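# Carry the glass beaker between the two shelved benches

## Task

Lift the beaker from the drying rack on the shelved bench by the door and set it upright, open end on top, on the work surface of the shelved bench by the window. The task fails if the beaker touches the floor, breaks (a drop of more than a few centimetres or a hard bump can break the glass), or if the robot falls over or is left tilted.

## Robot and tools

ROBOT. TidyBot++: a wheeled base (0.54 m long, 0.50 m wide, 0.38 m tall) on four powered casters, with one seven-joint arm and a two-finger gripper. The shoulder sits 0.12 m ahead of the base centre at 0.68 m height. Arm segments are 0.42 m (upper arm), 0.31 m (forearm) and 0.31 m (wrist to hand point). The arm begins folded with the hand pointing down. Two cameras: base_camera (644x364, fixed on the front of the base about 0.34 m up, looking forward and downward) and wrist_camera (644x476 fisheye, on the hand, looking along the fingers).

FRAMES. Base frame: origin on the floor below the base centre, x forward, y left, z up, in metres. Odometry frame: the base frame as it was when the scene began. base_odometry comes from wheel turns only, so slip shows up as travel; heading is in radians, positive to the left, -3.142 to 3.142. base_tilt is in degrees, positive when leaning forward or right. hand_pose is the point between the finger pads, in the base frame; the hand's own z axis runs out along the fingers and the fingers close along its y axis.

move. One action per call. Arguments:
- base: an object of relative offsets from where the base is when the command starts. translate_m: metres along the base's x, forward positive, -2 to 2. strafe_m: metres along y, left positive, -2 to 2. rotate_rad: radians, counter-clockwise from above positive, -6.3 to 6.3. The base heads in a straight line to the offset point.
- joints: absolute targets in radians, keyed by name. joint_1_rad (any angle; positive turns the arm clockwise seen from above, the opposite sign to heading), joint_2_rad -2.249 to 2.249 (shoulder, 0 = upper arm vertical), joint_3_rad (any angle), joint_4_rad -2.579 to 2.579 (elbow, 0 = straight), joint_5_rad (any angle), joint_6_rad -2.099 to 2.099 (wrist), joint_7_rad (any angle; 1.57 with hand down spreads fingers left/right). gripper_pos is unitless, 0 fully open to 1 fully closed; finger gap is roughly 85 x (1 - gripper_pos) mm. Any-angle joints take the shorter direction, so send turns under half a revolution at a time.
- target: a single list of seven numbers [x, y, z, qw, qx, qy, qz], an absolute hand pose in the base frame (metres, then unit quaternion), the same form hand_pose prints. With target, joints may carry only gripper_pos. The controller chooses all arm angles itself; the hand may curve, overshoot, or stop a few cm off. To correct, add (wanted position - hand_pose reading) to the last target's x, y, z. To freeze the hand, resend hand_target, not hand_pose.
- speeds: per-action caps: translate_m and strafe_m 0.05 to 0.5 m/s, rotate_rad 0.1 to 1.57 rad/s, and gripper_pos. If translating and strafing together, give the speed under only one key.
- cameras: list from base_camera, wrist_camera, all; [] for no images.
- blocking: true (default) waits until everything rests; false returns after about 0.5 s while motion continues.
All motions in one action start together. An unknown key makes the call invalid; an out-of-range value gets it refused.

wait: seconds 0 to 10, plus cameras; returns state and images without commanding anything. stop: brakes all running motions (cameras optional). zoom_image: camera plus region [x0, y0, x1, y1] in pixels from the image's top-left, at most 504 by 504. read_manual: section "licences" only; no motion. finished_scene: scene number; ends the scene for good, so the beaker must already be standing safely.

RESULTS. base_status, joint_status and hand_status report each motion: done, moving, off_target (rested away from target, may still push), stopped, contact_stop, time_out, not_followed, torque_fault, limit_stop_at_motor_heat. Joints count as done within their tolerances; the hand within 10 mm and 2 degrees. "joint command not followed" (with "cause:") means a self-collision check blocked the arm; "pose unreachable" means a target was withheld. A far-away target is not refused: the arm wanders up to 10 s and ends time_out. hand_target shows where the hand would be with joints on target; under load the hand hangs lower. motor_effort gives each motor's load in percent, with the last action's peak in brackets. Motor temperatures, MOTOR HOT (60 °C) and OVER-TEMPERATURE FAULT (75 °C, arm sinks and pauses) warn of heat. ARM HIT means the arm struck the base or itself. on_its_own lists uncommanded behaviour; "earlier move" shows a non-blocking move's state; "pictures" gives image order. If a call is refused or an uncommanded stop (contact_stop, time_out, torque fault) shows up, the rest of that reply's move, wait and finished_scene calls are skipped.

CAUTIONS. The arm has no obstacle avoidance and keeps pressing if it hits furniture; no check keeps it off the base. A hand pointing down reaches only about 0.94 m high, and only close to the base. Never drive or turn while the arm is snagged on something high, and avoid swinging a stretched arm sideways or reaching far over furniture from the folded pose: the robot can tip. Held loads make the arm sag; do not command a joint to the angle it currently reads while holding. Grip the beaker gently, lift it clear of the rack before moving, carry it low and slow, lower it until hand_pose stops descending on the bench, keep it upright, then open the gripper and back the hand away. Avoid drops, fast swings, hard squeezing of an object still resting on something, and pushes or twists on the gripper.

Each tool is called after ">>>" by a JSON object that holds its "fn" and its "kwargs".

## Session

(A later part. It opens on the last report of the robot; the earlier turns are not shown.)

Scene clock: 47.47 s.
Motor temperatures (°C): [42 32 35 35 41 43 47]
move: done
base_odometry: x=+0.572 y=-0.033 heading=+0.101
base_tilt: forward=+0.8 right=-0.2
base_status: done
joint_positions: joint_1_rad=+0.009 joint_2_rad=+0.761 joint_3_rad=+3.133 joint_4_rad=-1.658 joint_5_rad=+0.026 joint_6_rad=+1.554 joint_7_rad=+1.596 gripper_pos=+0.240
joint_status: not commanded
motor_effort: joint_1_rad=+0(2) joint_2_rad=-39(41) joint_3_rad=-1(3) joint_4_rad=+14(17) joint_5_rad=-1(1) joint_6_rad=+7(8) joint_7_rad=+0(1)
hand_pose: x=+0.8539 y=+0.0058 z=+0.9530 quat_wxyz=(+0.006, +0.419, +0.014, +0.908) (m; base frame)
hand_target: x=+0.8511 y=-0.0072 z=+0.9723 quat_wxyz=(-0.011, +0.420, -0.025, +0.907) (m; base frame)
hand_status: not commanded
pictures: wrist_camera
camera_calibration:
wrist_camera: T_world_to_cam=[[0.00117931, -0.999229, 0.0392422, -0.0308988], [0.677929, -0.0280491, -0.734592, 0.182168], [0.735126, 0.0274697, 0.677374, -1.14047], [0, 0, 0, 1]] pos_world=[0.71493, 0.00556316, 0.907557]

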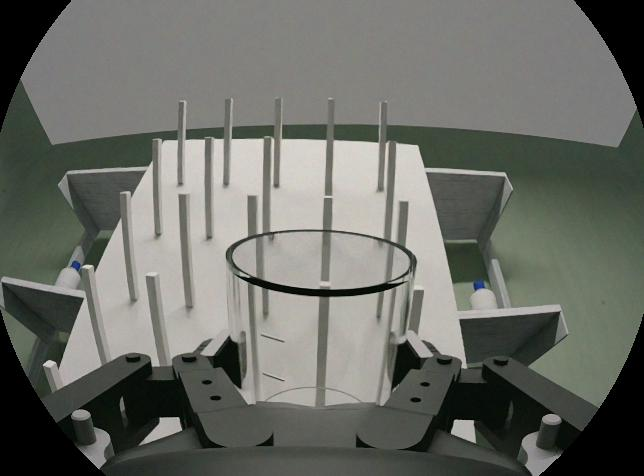

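>>> {"fn": "move", "kwargs": {"base": {"translate_m":-0.08}, "speeds": {"translate_m":0.2}, "cameras": ["wrist_camera"]}}

Scene clock: 51.00 s.
Motor temperatures (°C): [42 32 35 35 41 43 47]
move: done
base_odometry: x=+0.492 y=-0.041 heading=+0.101
base_tilt: forward=+0.8 right=-0.2
base_status: done
joint_positions: joint_1_rad=+0.009 joint_2_rad=+0.756 joint_3_rad=+3.133 joint_4_rad=-1.658 joint_5_rad=+0.026 joint_6_rad=+1.553 joint_7_rad=+1.596 gripper_pos=+0.240
joint_status: not commanded
motor_effort: joint_1_rad=+0(1) joint_2_rad=-38(41) joint_3_rad=-1(2) joint_4_rad=+14(15) joint_5_rad=-1(1) joint_6_rad=+7(8) joint_7_rad=-1(1)
hand_pose: x=+0.8527 y=+0.0058 z=+0.9562 quat_wxyz=(+0.006, +0.417, +0.014, +0.909) (m; base frame)
hand_target: x=+0.8511 y=-0.0072 z=+0.9723 quat_wxyz=(-0.011, +0.420, -0.025, +0.907) (m; base frame)
hand_status: not commanded
pictures: wrist_camera
camera_calibration:
wrist_camera: T_world_to_cam=[[0.00101425, -0.999227, 0.0392912, -0.0309162], [0.680961, -0.0280836, -0.731781, 0.179991], [0.732319, 0.027498, 0.680406, -1.14228], [0, 0, 0, 1]] pos_world=[0.713974, 0.00557271, 0.91014]

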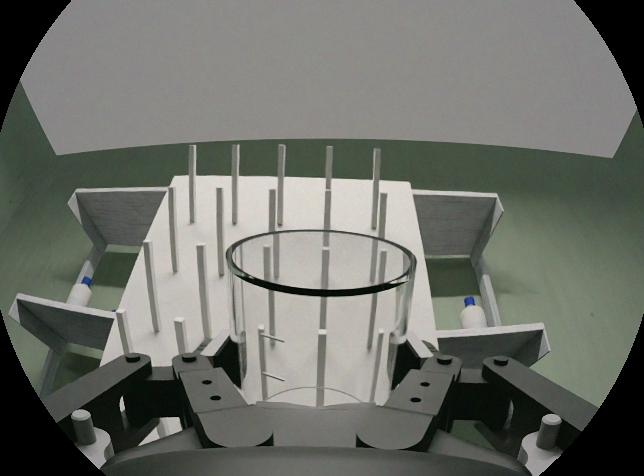

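>>> {"fn": "move", "kwargs": {"base": {"translate_m":-0.1}, "joints": {"joint_2_rad":0.035,"joint_4_rad":-1.696,"joint_6_rad":0.16,"joint_7_rad":4.66}}}

>>> {"fn": "move", "kwargs": {"base": {"rotate_rad":3.12}, "speeds": {"rotate_rad":1.0}}}

>>> {"fn": "zoom_image", "kwargs": {"camera": "wrist_camera", "region": [70, 0, 570, 476]}}

Scene clock: 59.30 s.
Motor temperatures (°C): [42 32 35 36 41 43 47]
move: done
base_odometry: x=+0.393 y=-0.051 heading=+0.101
base_tilt: forward=+0.8 right=-0.2
base_status: done
joint_positions: joint_1_rad=+0.009 joint_2_rad=+0.063 joint_3_rad=+3.133 joint_4_rad=-1.671 joint_5_rad=+0.026 joint_6_rad=+0.215 joint_7_rad=+4.589 gripper_pos=+0.240
joint_status: all done
motor_effort: joint_1_rad=+0(1) joint_2_rad=-23(42) joint_3_rad=-1(2) joint_4_rad=+20(20) joint_5_rad=-1(1) joint_6_rad=+10(12) joint_7_rad=+0(2)
hand_pose: x=+0.7665 y=+0.0027 z=+1.0670 quat_wxyz=(+0.724, +0.032, +0.688, +0.038) (m; base frame)
hand_target: x=+0.7550 y=+0.0088 z=+1.0521 quat_wxyz=(+0.706, +0.026, +0.707, +0.033) (m; base frame)
hand_status: not commanded
pictures: base_camera, wrist_camera
camera_calibration:
wrist_camera: T_world_to_cam=[[-0.00356375, 0.995749, 0.0920408, -0.0964234], [-0.012825, -0.0920794, 0.995669, -0.99151], [0.999911, 0.00236789, 0.0130986, -0.64746], [0, 0, 0, 1]] pos_world=[0.634343, 0.00624902, 1.00457]

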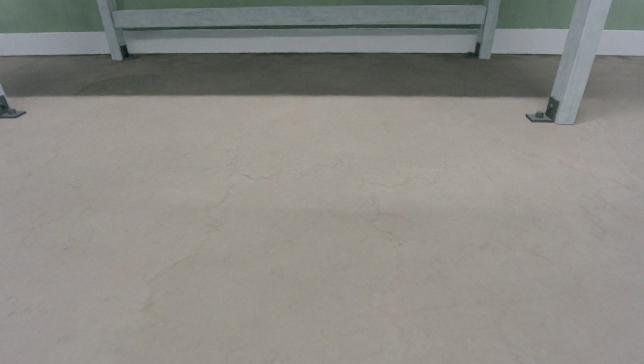

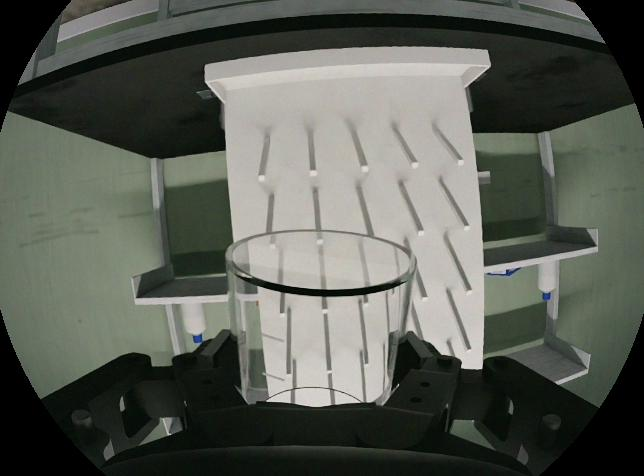

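Scene clock: 63.33 s.
Motor temperatures (°C): [42 32 35 36 41 43 47]
move: done
base_odometry: x=+0.393 y=-0.051 heading=-3.062
base_tilt: forward=+0.8 right=-0.3
base_status: done
joint_positions: joint_1_rad=+0.010 joint_2_rad=+0.063 joint_3_rad=+3.124 joint_4_rad=-1.671 joint_5_rad=+0.026 joint_6_rad=+0.213 joint_7_rad=+4.592 gripper_pos=+0.240
joint_status: not commanded
motor_effort: joint_1_rad=+0(3) joint_2_rad=-23(25) joint_3_rad=-1(4) joint_4_rad=+20(20) joint_5_rad=-1(1) joint_6_rad=+10(10) joint_7_rad=-1(1)
hand_pose: x=+0.7663 y=+0.0079 z=+1.0665 quat_wxyz=(+0.724, +0.028, +0.688, +0.040) (m; base frame)
hand_target: x=+0.7550 y=+0.0088 z=+1.0521 quat_wxyz=(+0.706, +0.026, +0.707, +0.033) (m; base frame)
hand_status: not commanded
pictures: base_camera, wrist_camera
camera_calibration:
wrist_camera: T_world_to_cam=[[-0.011533, 0.995903, 0.0896847, -0.0929076], [-0.0105727, -0.0898071, 0.995903, -0.992552], [0.999878, 0.0105375, 0.0115652, -0.645743], [0, 0, 0, 1]] pos_world=[0.634099, 0.0101933, 1.00429]

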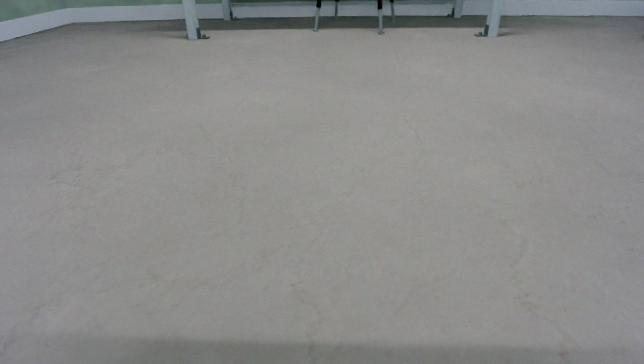

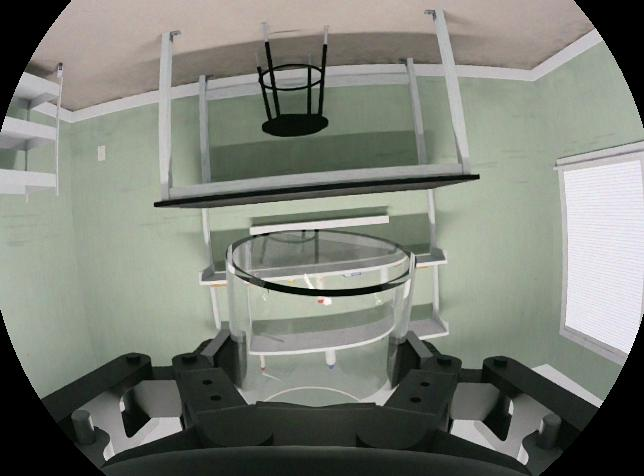

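Scaled by 1.008.

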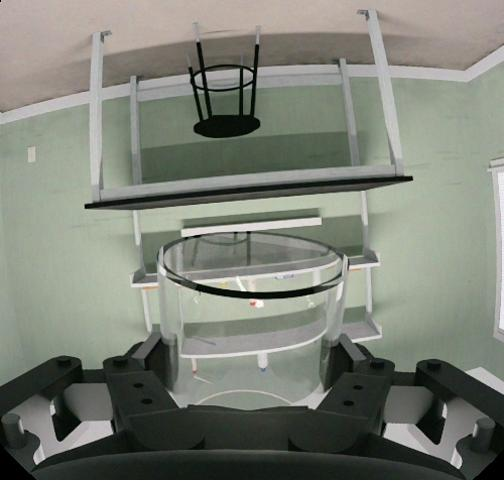

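>>> {"fn": "move", "kwargs": {"base": {"translate_m":1.05}, "joints": {"joint_7_rad":4.785}}}

>>> {"fn": "zoom_image", "kwargs": {"camera": "wrist_camera", "region": [70, 0, 570, 476]}}

Scene clock: 68.73 s.
Motor temperatures (°C): [42 32 35 36 41 43 47]
move: done
base_odometry: x=-0.654 y=-0.135 heading=-3.061
base_tilt: forward=+0.8 right=-0.2
base_status: done
joint_positions: joint_1_rad=+0.010 joint_2_rad=+0.057 joint_3_rad=+3.124 joint_4_rad=-1.672 joint_5_rad=+0.026 joint_6_rad=+0.211 joint_7_rad=+4.736 gripper_pos=+0.240
joint_status: all done
motor_effort: joint_1_rad=+0(1) joint_2_rad=-24(26) joint_3_rad=+0(2) joint_4_rad=+20(20) joint_5_rad=-1(1) joint_6_rad=+9(10) joint_7_rad=+0(1)
hand_pose: x=+0.7642 y=+0.0079 z=+1.0683 quat_wxyz=(+0.725, -0.021, +0.688, -0.012) (m; base frame)
hand_target: x=+0.7550 y=+0.0088 z=+1.0521 quat_wxyz=(+0.707, -0.018, +0.707, -0.011) (m; base frame)
hand_status: not commanded
pictures: base_camera, wrist_camera
camera_calibration:
wrist_camera: T_world_to_cam=[[-0.00415453, 0.998525, -0.0541371, 0.054893], [-0.0140536, 0.0540739, 0.998438, -0.995577], [0.999893, 0.00490886, 0.0138082, -0.645951], [0, 0, 0, 1]] pos_world=[0.632119, 0.00219356, 1.00591]

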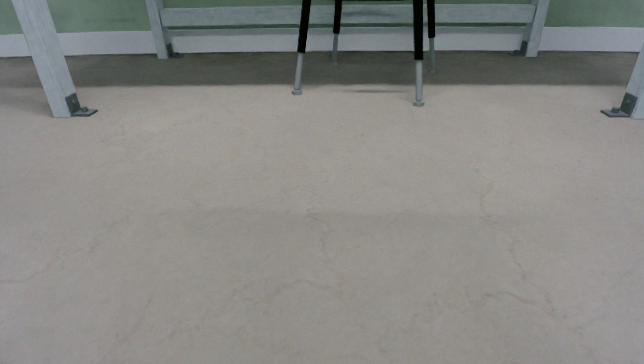

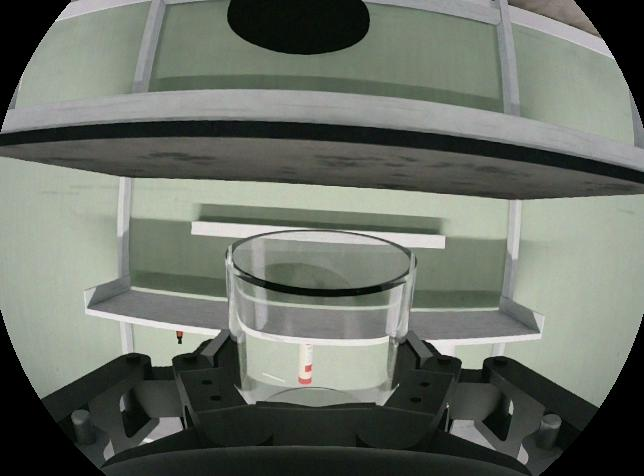

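Scaled by 1.008.

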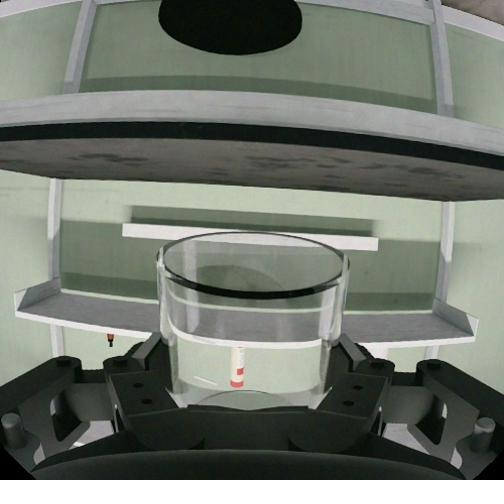

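>>> {"fn": "move", "kwargs": {"base": {"translate_m":0.33}, "joints": {"joint_7_rad":4.71}}}

Scene clock: 71.77 s.
Motor temperatures (°C): [42 32 35 36 41 43 47]
move: done
base_odometry: x=-0.983 y=-0.161 heading=-3.061
base_tilt: forward=+0.8 right=-0.2
base_status: done
joint_positions: joint_1_rad=+0.010 joint_2_rad=+0.055 joint_3_rad=+3.124 joint_4_rad=-1.673 joint_5_rad=+0.026 joint_6_rad=+0.210 joint_7_rad=+4.703 gripper_pos=+0.240
joint_status: all done
motor_effort: joint_1_rad=+0(1) joint_2_rad=-22(26) joint_3_rad=+0(2) joint_4_rad=+20(21) joint_5_rad=-1(1) joint_6_rad=+10(10) joint_7_rad=+0(1)
hand_pose: x=+0.7632 y=+0.0079 z=+1.0693 quat_wxyz=(+0.726, -0.010, +0.688, -0.001) (m; base frame)
hand_target: x=+0.7550 y=+0.0088 z=+1.0521 quat_wxyz=(+0.707, +0.008, +0.707, +0.015) (m; base frame)
hand_status: not commanded
pictures: base_camera, wrist_camera
camera_calibration:
wrist_camera: T_world_to_cam=[[-0.00581153, 0.999745, -0.0218037, 0.021619], [-0.0146456, 0.0217166, 0.999657, -0.997149], [0.999876, 0.00612886, 0.0145157, -0.645712], [0, 0, 0, 1]] pos_world=[0.631154, 0.00399864, 1.00665]

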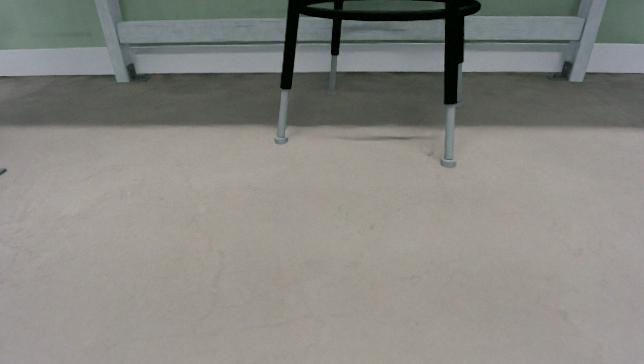

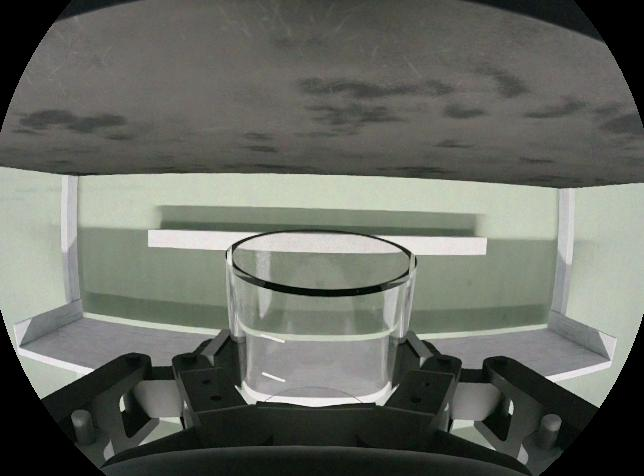

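>>> {"fn": "move", "kwargs": {"base": {"translate_m":0.11}, "speeds": {"translate_m":0.2}, "joints": {"joint_6_rad":0.09}, "cameras": []}}

>>> {"fn": "move", "kwargs": {"joints": {"joint_2_rad":0.108,"joint_4_rad":-1.939,"joint_6_rad":0.41}}}

Scene clock: 74.37 s.
Motor temperatures (°C): [42 32 35 36 41 43 47]
move: done
base_odometry: x=-1.093 y=-0.170 heading=-3.060
base_tilt: forward=+0.7 right=-0.3
base_status: done
joint_positions: joint_1_rad=+0.010 joint_2_rad=+0.049 joint_3_rad=+3.124 joint_4_rad=-1.678 joint_5_rad=+0.026 joint_6_rad=+0.131 joint_7_rad=+4.703 gripper_pos=+0.240
joint_status: all done
motor_effort: joint_1_rad=+0(1) joint_2_rad=-23(26) joint_3_rad=-1(2) joint_4_rad=+20(21) joint_5_rad=-1(1) joint_6_rad=+9(10) joint_7_rad=+0(1)
hand_pose: x=+0.7612 y=+0.0073 z=+1.0453 quat_wxyz=(+0.698, -0.010, +0.716, -0.001) (m; base frame)
hand_target: x=+0.7542 y=+0.0095 z=+1.0303 quat_wxyz=(+0.682, +0.008, +0.731, +0.015) (m; base frame)
hand_status: not commanded
pictures: none
No camera images: "cameras" was empty.

Scene clock: 75.63 s.
Motor temperatures (°C): [42 32 35 36 41 43 47]
move: done
base_odometry: x=-1.093 y=-0.170 heading=-3.060
base_tilt: forward=+0.8 right=-0.3
base_status: not commanded
joint_positions: joint_1_rad=+0.010 joint_2_rad=+0.075 joint_3_rad=+3.124 joint_4_rad=-1.896 joint_5_rad=+0.026 joint_6_rad=+0.369 joint_7_rad=+4.703 gripper_pos=+0.240
joint_status: all done
motor_effort: joint_1_rad=+0(1) joint_2_rad=-21(24) joint_3_rad=-1(2) joint_4_rad=+16(20) joint_5_rad=-1(1) joint_6_rad=+7(10) joint_7_rad=+0(1)
hand_pose: x=+0.7510 y=+0.0090 z=+0.9693 quat_wxyz=(+0.696, -0.011, +0.718, +0.001) (m; base frame)
hand_target: x=+0.7540 y=+0.0061 z=+0.9354 quat_wxyz=(+0.683, +0.011, +0.730, +0.012) (m; base frame)
hand_status: not commanded
pictures: base_camera, wrist_camera
camera_calibration:
wrist_camera: T_world_to_cam=[[-0.0116277, 0.999727, -0.020251, 0.0211184], [0.0690105, 0.0210064, 0.997395, -0.958055], [0.997548, 0.0101999, -0.069236, -0.549237], [0, 0, 0, 1]] pos_world=[0.614252, 0.00461482, 0.91796]

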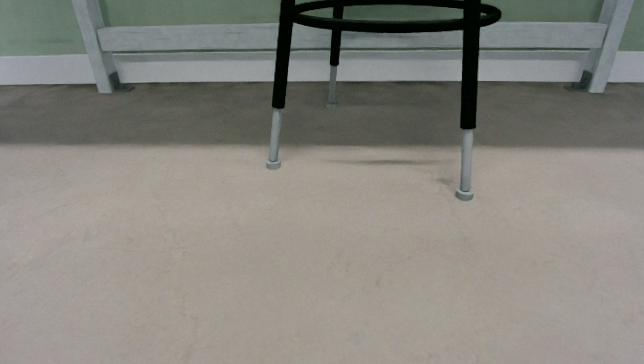

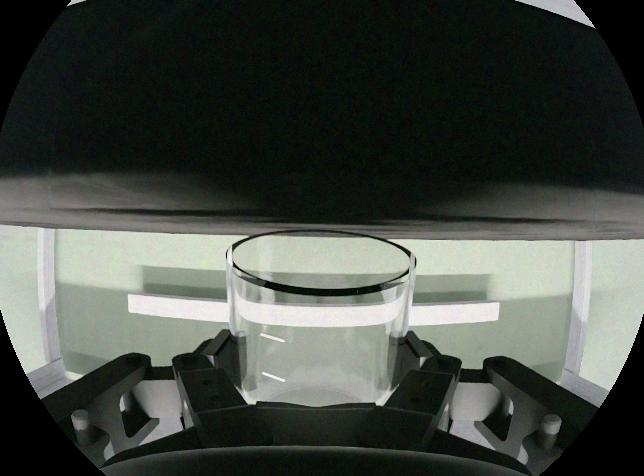

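>>> {"fn": "move", "kwargs": {"joints": {"joint_2_rad":0.133,"joint_4_rad":-1.981,"joint_6_rad":0.50}}}

>>> {"fn": "move", "kwargs": {"joints": {"joint_2_rad":0.141,"joint_4_rad":-1.995,"joint_6_rad":0.52}}}

Scene clock: 77.13 s.
Motor temperatures (°C): [42 32 34 36 41 43 47]
move: done
base_odometry: x=-1.093 y=-0.170 heading=-3.060
base_tilt: forward=+0.8 right=-0.3
base_status: not commanded
joint_positions: joint_1_rad=+0.010 joint_2_rad=+0.090 joint_3_rad=+3.124 joint_4_rad=-1.937 joint_5_rad=+0.026 joint_6_rad=+0.474 joint_7_rad=+4.703 gripper_pos=+0.240
joint_status: all done
motor_effort: joint_1_rad=+0(1) joint_2_rad=-18(21) joint_3_rad=-1(2) joint_4_rad=+14(16) joint_5_rad=-1(1) joint_6_rad=+5(8) joint_7_rad=+0(1)
hand_pose: x=+0.7499 y=+0.0097 z=+0.9678 quat_wxyz=(+0.713, -0.011, +0.701, +0.003) (m; base frame)
hand_target: x=+0.7546 y=+0.0052 z=+0.9229 quat_wxyz=(+0.691, +0.011, +0.722, +0.011) (m; base frame)
hand_status: not commanded
pictures: base_camera, wrist_camera
camera_calibration:
wrist_camera: T_world_to_cam=[[-0.013059, 0.999733, -0.0190663, 0.0203231], [0.0205614, 0.0193324, 0.999602, -0.922245], [0.999703, 0.0126618, -0.0208084, -0.596759], [0, 0, 0, 1]] pos_world=[0.61581, 0.00506749, 0.909848]

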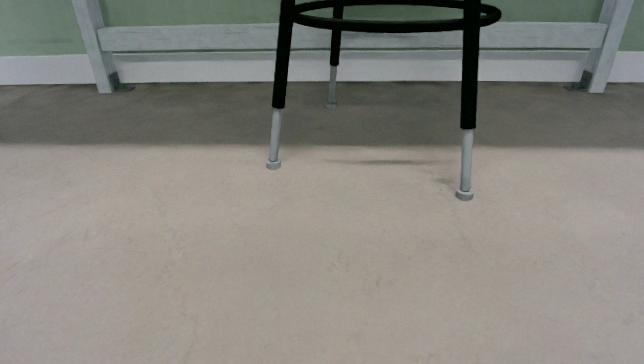

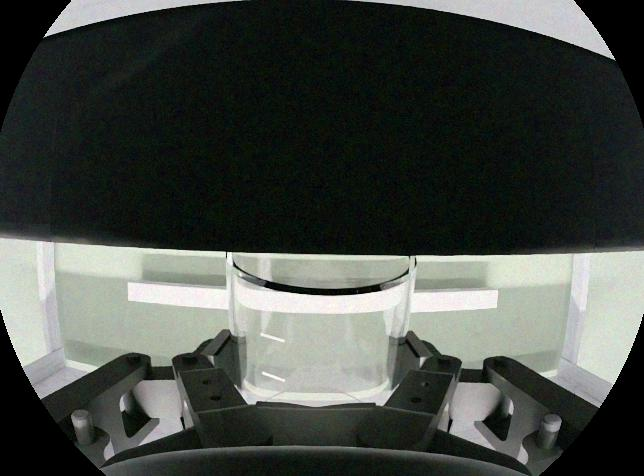

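Scene clock: 77.70 s.
Motor temperatures (°C): [42 32 34 36 41 43 47]
move: done
base_odometry: x=-1.093 y=-0.170 heading=-3.060
base_tilt: forward=+0.8 right=-0.3
base_status: not commanded
joint_positions: joint_1_rad=+0.010 joint_2_rad=+0.093 joint_3_rad=+3.124 joint_4_rad=-1.947 joint_5_rad=+0.026 joint_6_rad=+0.499 joint_7_rad=+4.703 gripper_pos=+0.240
joint_status: all done
motor_effort: joint_1_rad=+0(1) joint_2_rad=-18(18) joint_3_rad=+0(2) joint_4_rad=+14(14) joint_5_rad=-1(1) joint_6_rad=+5(6) joint_7_rad=+0(1)
hand_pose: x=+0.7494 y=+0.0098 z=+0.9675 quat_wxyz=(+0.717, -0.011, +0.697, +0.003) (m; base frame)
hand_target: x=+0.7542 y=+0.0049 z=+0.9160 quat_wxyz=(+0.691, +0.012, +0.723, +0.011) (m; base frame)
hand_status: not commanded
pictures: base_camera, wrist_camera
camera_calibration:
wrist_camera: T_world_to_cam=[[-0.0133929, 0.999734, -0.0187774, 0.0201292], [0.00906821, 0.0188997, 0.99978, -0.913502], [0.999869, 0.0132196, -0.00931892, -0.607501], [0, 0, 0, 1]] pos_world=[0.615975, 0.00517209, 0.908018]

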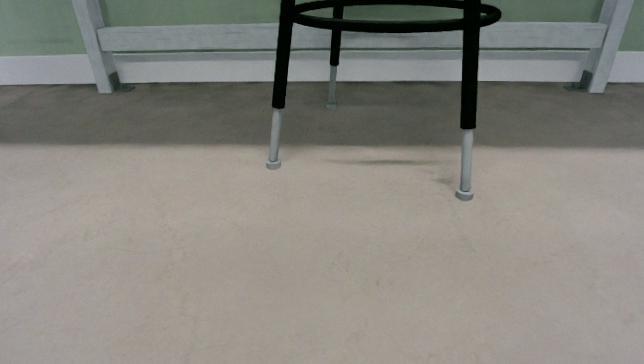

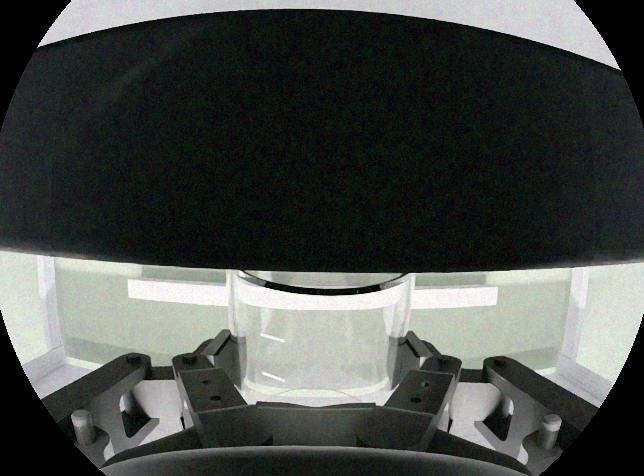

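>>> {"fn": "move", "kwargs": {"joints": {"joint_2_rad":0.110,"joint_4_rad":-1.952,"joint_6_rad":0.50}, "cameras": []}}

>>> {"fn": "move", "kwargs": {"joints": {"gripper_pos":0.2}}}

>>> {"fn": "zoom_image", "kwargs": {"camera": "wrist_camera", "region": [200, 230, 450, 450]}}

Scene clock: 79.73 s.
Motor temperatures (°C): [42 32 34 36 41 43 47]
move: done
base_odometry: x=-1.093 y=-0.170 heading=-3.060
base_tilt: forward=+0.7 right=-0.3
base_status: not commanded
joint_positions: joint_1_rad=+0.010 joint_2_rad=+0.094 joint_3_rad=+3.124 joint_4_rad=-1.946 joint_5_rad=+0.026 joint_6_rad=+0.499 joint_7_rad=+4.703 gripper_pos=+0.240
joint_status: all done
motor_effort: joint_1_rad=-1(1) joint_2_rad=-19(23) joint_3_rad=-1(2) joint_4_rad=+16(18) joint_5_rad=-1(1) joint_6_rad=+7(9) joint_7_rad=-1(1)
hand_pose: x=+0.7496 y=+0.0098 z=+0.9679 quat_wxyz=(+0.718, -0.011, +0.696, +0.003) (m; base frame)
hand_target: x=+0.7533 y=+0.0052 z=+0.9545 quat_wxyz=(+0.710, +0.011, +0.704, +0.011) (m; base frame)
hand_status: not commanded
pictures: none
No camera images: "cameras" was empty.

Scene clock: 80.33 s.
Motor temperatures (°C): [42 32 34 36 41 43 47]
move: done
base_odometry: x=-1.093 y=-0.170 heading=-3.060
base_tilt: forward=+0.8 right=-0.3
base_status: not commanded
joint_positions: joint_1_rad=+0.010 joint_2_rad=+0.095 joint_3_rad=+3.124 joint_4_rad=-1.946 joint_5_rad=+0.026 joint_6_rad=+0.499 joint_7_rad=+4.703 gripper_pos=+0.200
joint_status: all done
motor_effort: joint_1_rad=+0(0) joint_2_rad=-22(23) joint_3_rad=-2(2) joint_4_rad=+18(18) joint_5_rad=-1(1) joint_6_rad=+9(9) joint_7_rad=+0(1)
hand_pose: x=+0.7500 y=+0.0098 z=+0.9672 quat_wxyz=(+0.717, -0.011, +0.697, +0.003) (m; base frame)
hand_target: x=+0.7533 y=+0.0052 z=+0.9545 quat_wxyz=(+0.710, +0.011, +0.704, +0.011) (m; base frame)
hand_status: not commanded
pictures: base_camera, wrist_camera
camera_calibration:
wrist_camera: T_world_to_cam=[[-0.0134005, 0.999734, -0.0187471, 0.0201109], [0.00956769, 0.0188761, 0.999776, -0.913522], [0.999864, 0.0132181, -0.0098181, -0.607604], [0, 0, 0, 1]] pos_world=[0.616532, 0.00516952, 0.907729]

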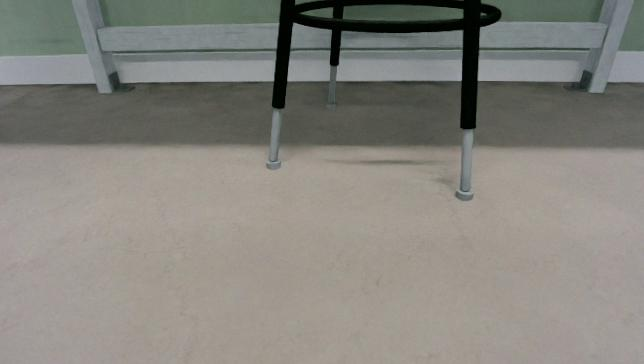

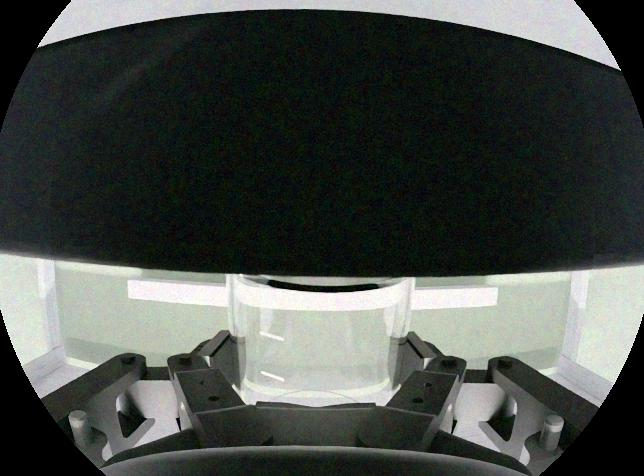

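Scaled by 2.016.

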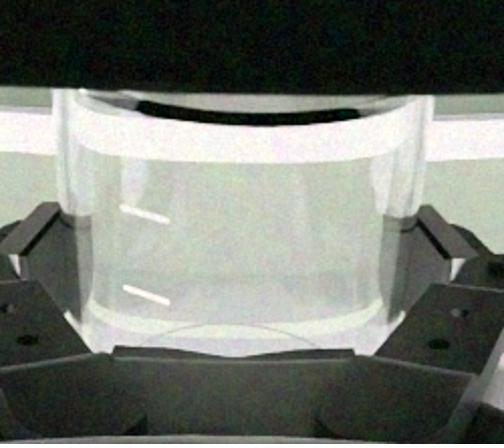

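>>> {"fn": "move", "kwargs": {"joints": {"gripper_pos":0.02}, "cameras": ["wrist_camera"]}}

>>> {"fn": "zoom_image", "kwargs": {"camera": "wrist_camera", "region": [200, 230, 450, 450]}}

Scene clock: 81.40 s.
Motor temperatures (°C): [42 32 34 36 41 43 47]
move: done
base_odometry: x=-1.093 y=-0.170 heading=-3.060
base_tilt: forward=+0.8 right=-0.3
base_status: not commanded
joint_positions: joint_1_rad=+0.010 joint_2_rad=+0.095 joint_3_rad=+3.124 joint_4_rad=-1.946 joint_5_rad=+0.026 joint_6_rad=+0.499 joint_7_rad=+4.703 gripper_pos=+0.020
joint_status: all done
motor_effort: joint_1_rad=+0(1) joint_2_rad=-22(23) joint_3_rad=-1(1) joint_4_rad=+18(18) joint_5_rad=-1(1) joint_6_rad=+9(9) joint_7_rad=+0(1)
hand_pose: x=+0.7500 y=+0.0098 z=+0.9672 quat_wxyz=(+0.717, -0.011, +0.697, +0.003) (m; base frame)
hand_target: x=+0.7533 y=+0.0052 z=+0.9545 quat_wxyz=(+0.710, +0.011, +0.704, +0.011) (m; base frame)
hand_status: not commanded
pictures: wrist_camera
camera_calibration:
wrist_camera: T_world_to_cam=[[-0.0134005, 0.999734, -0.0187471, 0.0201109], [0.00956769, 0.0188761, 0.999776, -0.913522], [0.999864, 0.0132181, -0.0098181, -0.607604], [0, 0, 0, 1]] pos_world=[0.616532, 0.00516952, 0.907729]

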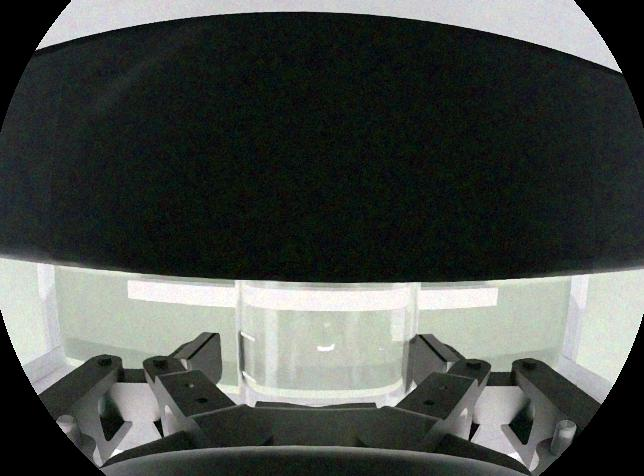

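Scaled by 2.016.

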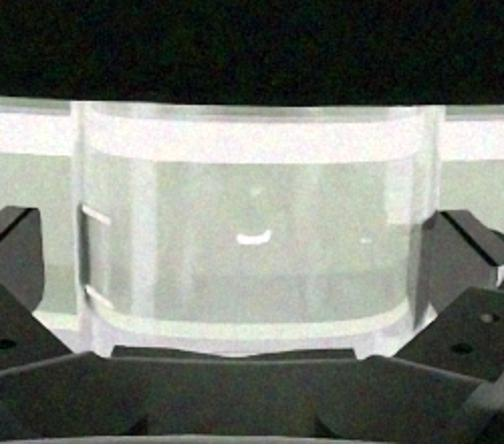

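>>> {"fn": "move", "kwargs": {"base": {"strafe_m":0.004,"translate_m":-0.03}, "speeds": {"translate_m":0.1}, "cameras": ["wrist_camera"]}}

>>> {"fn": "move", "kwargs": {"base": {"translate_m":-0.2}, "speeds": {"translate_m":0.15}, "cameras": ["wrist_camera"]}}

>>> {"fn": "move", "kwargs": {"joints": {"joint_2_rad":-0.05, "joint_4_rad":-1.75, "joint_6_rad":-0.1}, "cameras": ["wrist_camera"]}}

Scene clock: 83.17 s.
Motor temperatures (°C): [42 32 34 36 41 43 47]
move: done
base_odometry: x=-1.063 y=-0.171 heading=-3.061
base_tilt: forward=+0.8 right=-0.3
base_status: done
joint_positions: joint_1_rad=+0.010 joint_2_rad=+0.100 joint_3_rad=+3.124 joint_4_rad=-1.946 joint_5_rad=+0.026 joint_6_rad=+0.499 joint_7_rad=+4.703 gripper_pos=+0.020
joint_status: not commanded
motor_effort: joint_1_rad=+0(1) joint_2_rad=-21(25) joint_3_rad=-1(2) joint_4_rad=+17(18) joint_5_rad=-1(1) joint_6_rad=+9(9) joint_7_rad=+0(1)
hand_pose: x=+0.7513 y=+0.0098 z=+0.9642 quat_wxyz=(+0.716, -0.011, +0.699, +0.003) (m; base frame)
hand_target: x=+0.7533 y=+0.0052 z=+0.9545 quat_wxyz=(+0.710, +0.011, +0.704, +0.011) (m; base frame)
hand_status: not commanded
pictures: wrist_camera
camera_calibration:
wrist_camera: T_world_to_cam=[[-0.0134884, 0.999735, -0.0186384, 0.0200473], [0.0142684, 0.0188307, 0.999721, -0.914043], [0.999807, 0.0132187, -0.0145186, -0.604392], [0, 0, 0, 1]] pos_world=[0.617588, 0.0051593, 0.905387]

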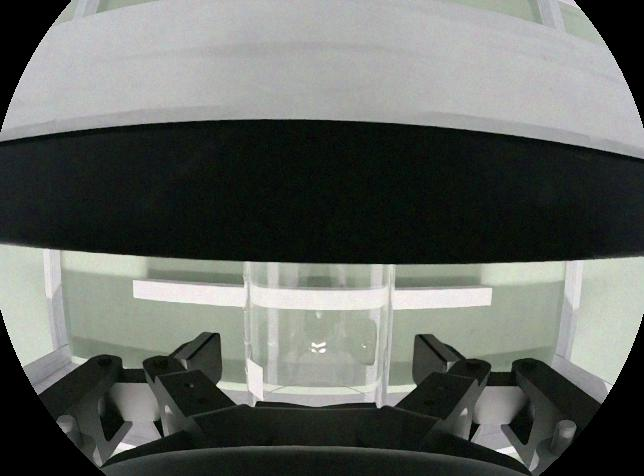

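Scene clock: 85.17 s.
Motor temperatures (°C): [42 32 34 36 41 43 47]
move: done
base_odometry: x=-0.863 y=-0.155 heading=-3.061
base_tilt: forward=+0.8 right=-0.3
base_status: done
joint_positions: joint_1_rad=+0.010 joint_2_rad=+0.102 joint_3_rad=+3.124 joint_4_rad=-1.946 joint_5_rad=+0.026 joint_6_rad=+0.499 joint_7_rad=+4.703 gripper_pos=+0.020
joint_status: not commanded
motor_effort: joint_1_rad=+0(1) joint_2_rad=-22(24) joint_3_rad=-2(2) joint_4_rad=+17(18) joint_5_rad=-1(1) joint_6_rad=+9(9) joint_7_rad=+0(1)
hand_pose: x=+0.7519 y=+0.0098 z=+0.9630 quat_wxyz=(+0.715, -0.011, +0.699, +0.003) (m; base frame)
hand_target: x=+0.7533 y=+0.0052 z=+0.9545 quat_wxyz=(+0.710, +0.011, +0.704, +0.011) (m; base frame)
hand_status: not commanded
pictures: wrist_camera
camera_calibration:
wrist_camera: T_world_to_cam=[[-0.0135239, 0.999736, -0.0185942, 0.0200214], [0.016178, 0.0188122, 0.999692, -0.914251], [0.999778, 0.0132189, -0.0164281, -0.603087], [0, 0, 0, 1]] pos_world=[0.618014, 0.00515518, 0.904434]

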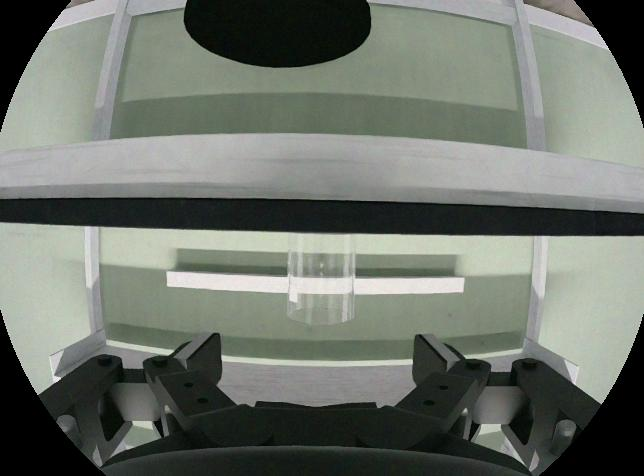

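Scene clock: 86.77 s.
Motor temperatures (°C): [42 32 34 36 41 43 47]
move: done
base_odometry: x=-0.863 y=-0.155 heading=-3.061
base_tilt: forward=+0.8 right=-0.3
base_status: not commanded
joint_positions: joint_1_rad=+0.010 joint_2_rad=-0.037 joint_3_rad=+3.124 joint_4_rad=-1.764 joint_5_rad=+0.026 joint_6_rad=-0.039 joint_7_rad=+4.703 gripper_pos=+0.020
joint_status: all done
motor_effort: joint_1_rad=+0(0) joint_2_rad=-18(26) joint_3_rad=-1(2) joint_4_rad=+19(19) joint_5_rad=+0(1) joint_6_rad=+8(10) joint_7_rad=-1(1)
hand_pose: x=+0.7190 y=+0.0061 z=+0.9929 quat_wxyz=(+0.635, -0.010, +0.773, -0.003) (m; base frame)
hand_target: x=+0.7125 y=+0.0113 z=+0.9908 quat_wxyz=(+0.621, +0.006, +0.783, +0.015) (m; base frame)
hand_status: not commanded
pictures: wrist_camera
camera_calibration:
wrist_camera: T_world_to_cam=[[-0.00530207, 0.999671, -0.0250885, 0.0243559], [0.231488, 0.0256343, 0.9725, -1.07142], [0.972823, -0.000651416, -0.231548, -0.336679], [0, 0, 0, 1]] pos_world=[0.57568, 0.00289803, 0.964612]

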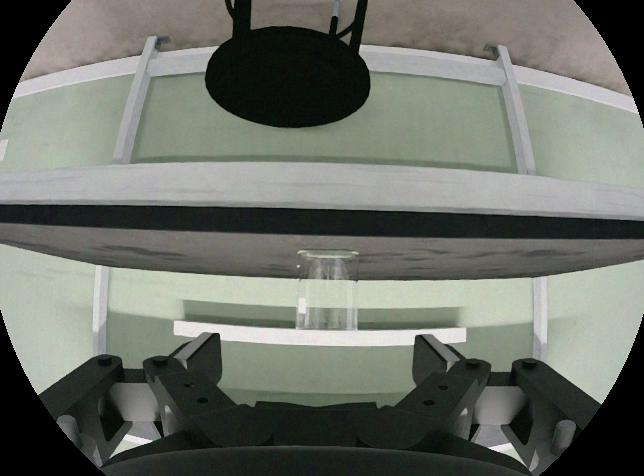

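>>> {"fn": "finished_scene", "kwargs": {"scene": 1}}

The scene is finished: the task was done.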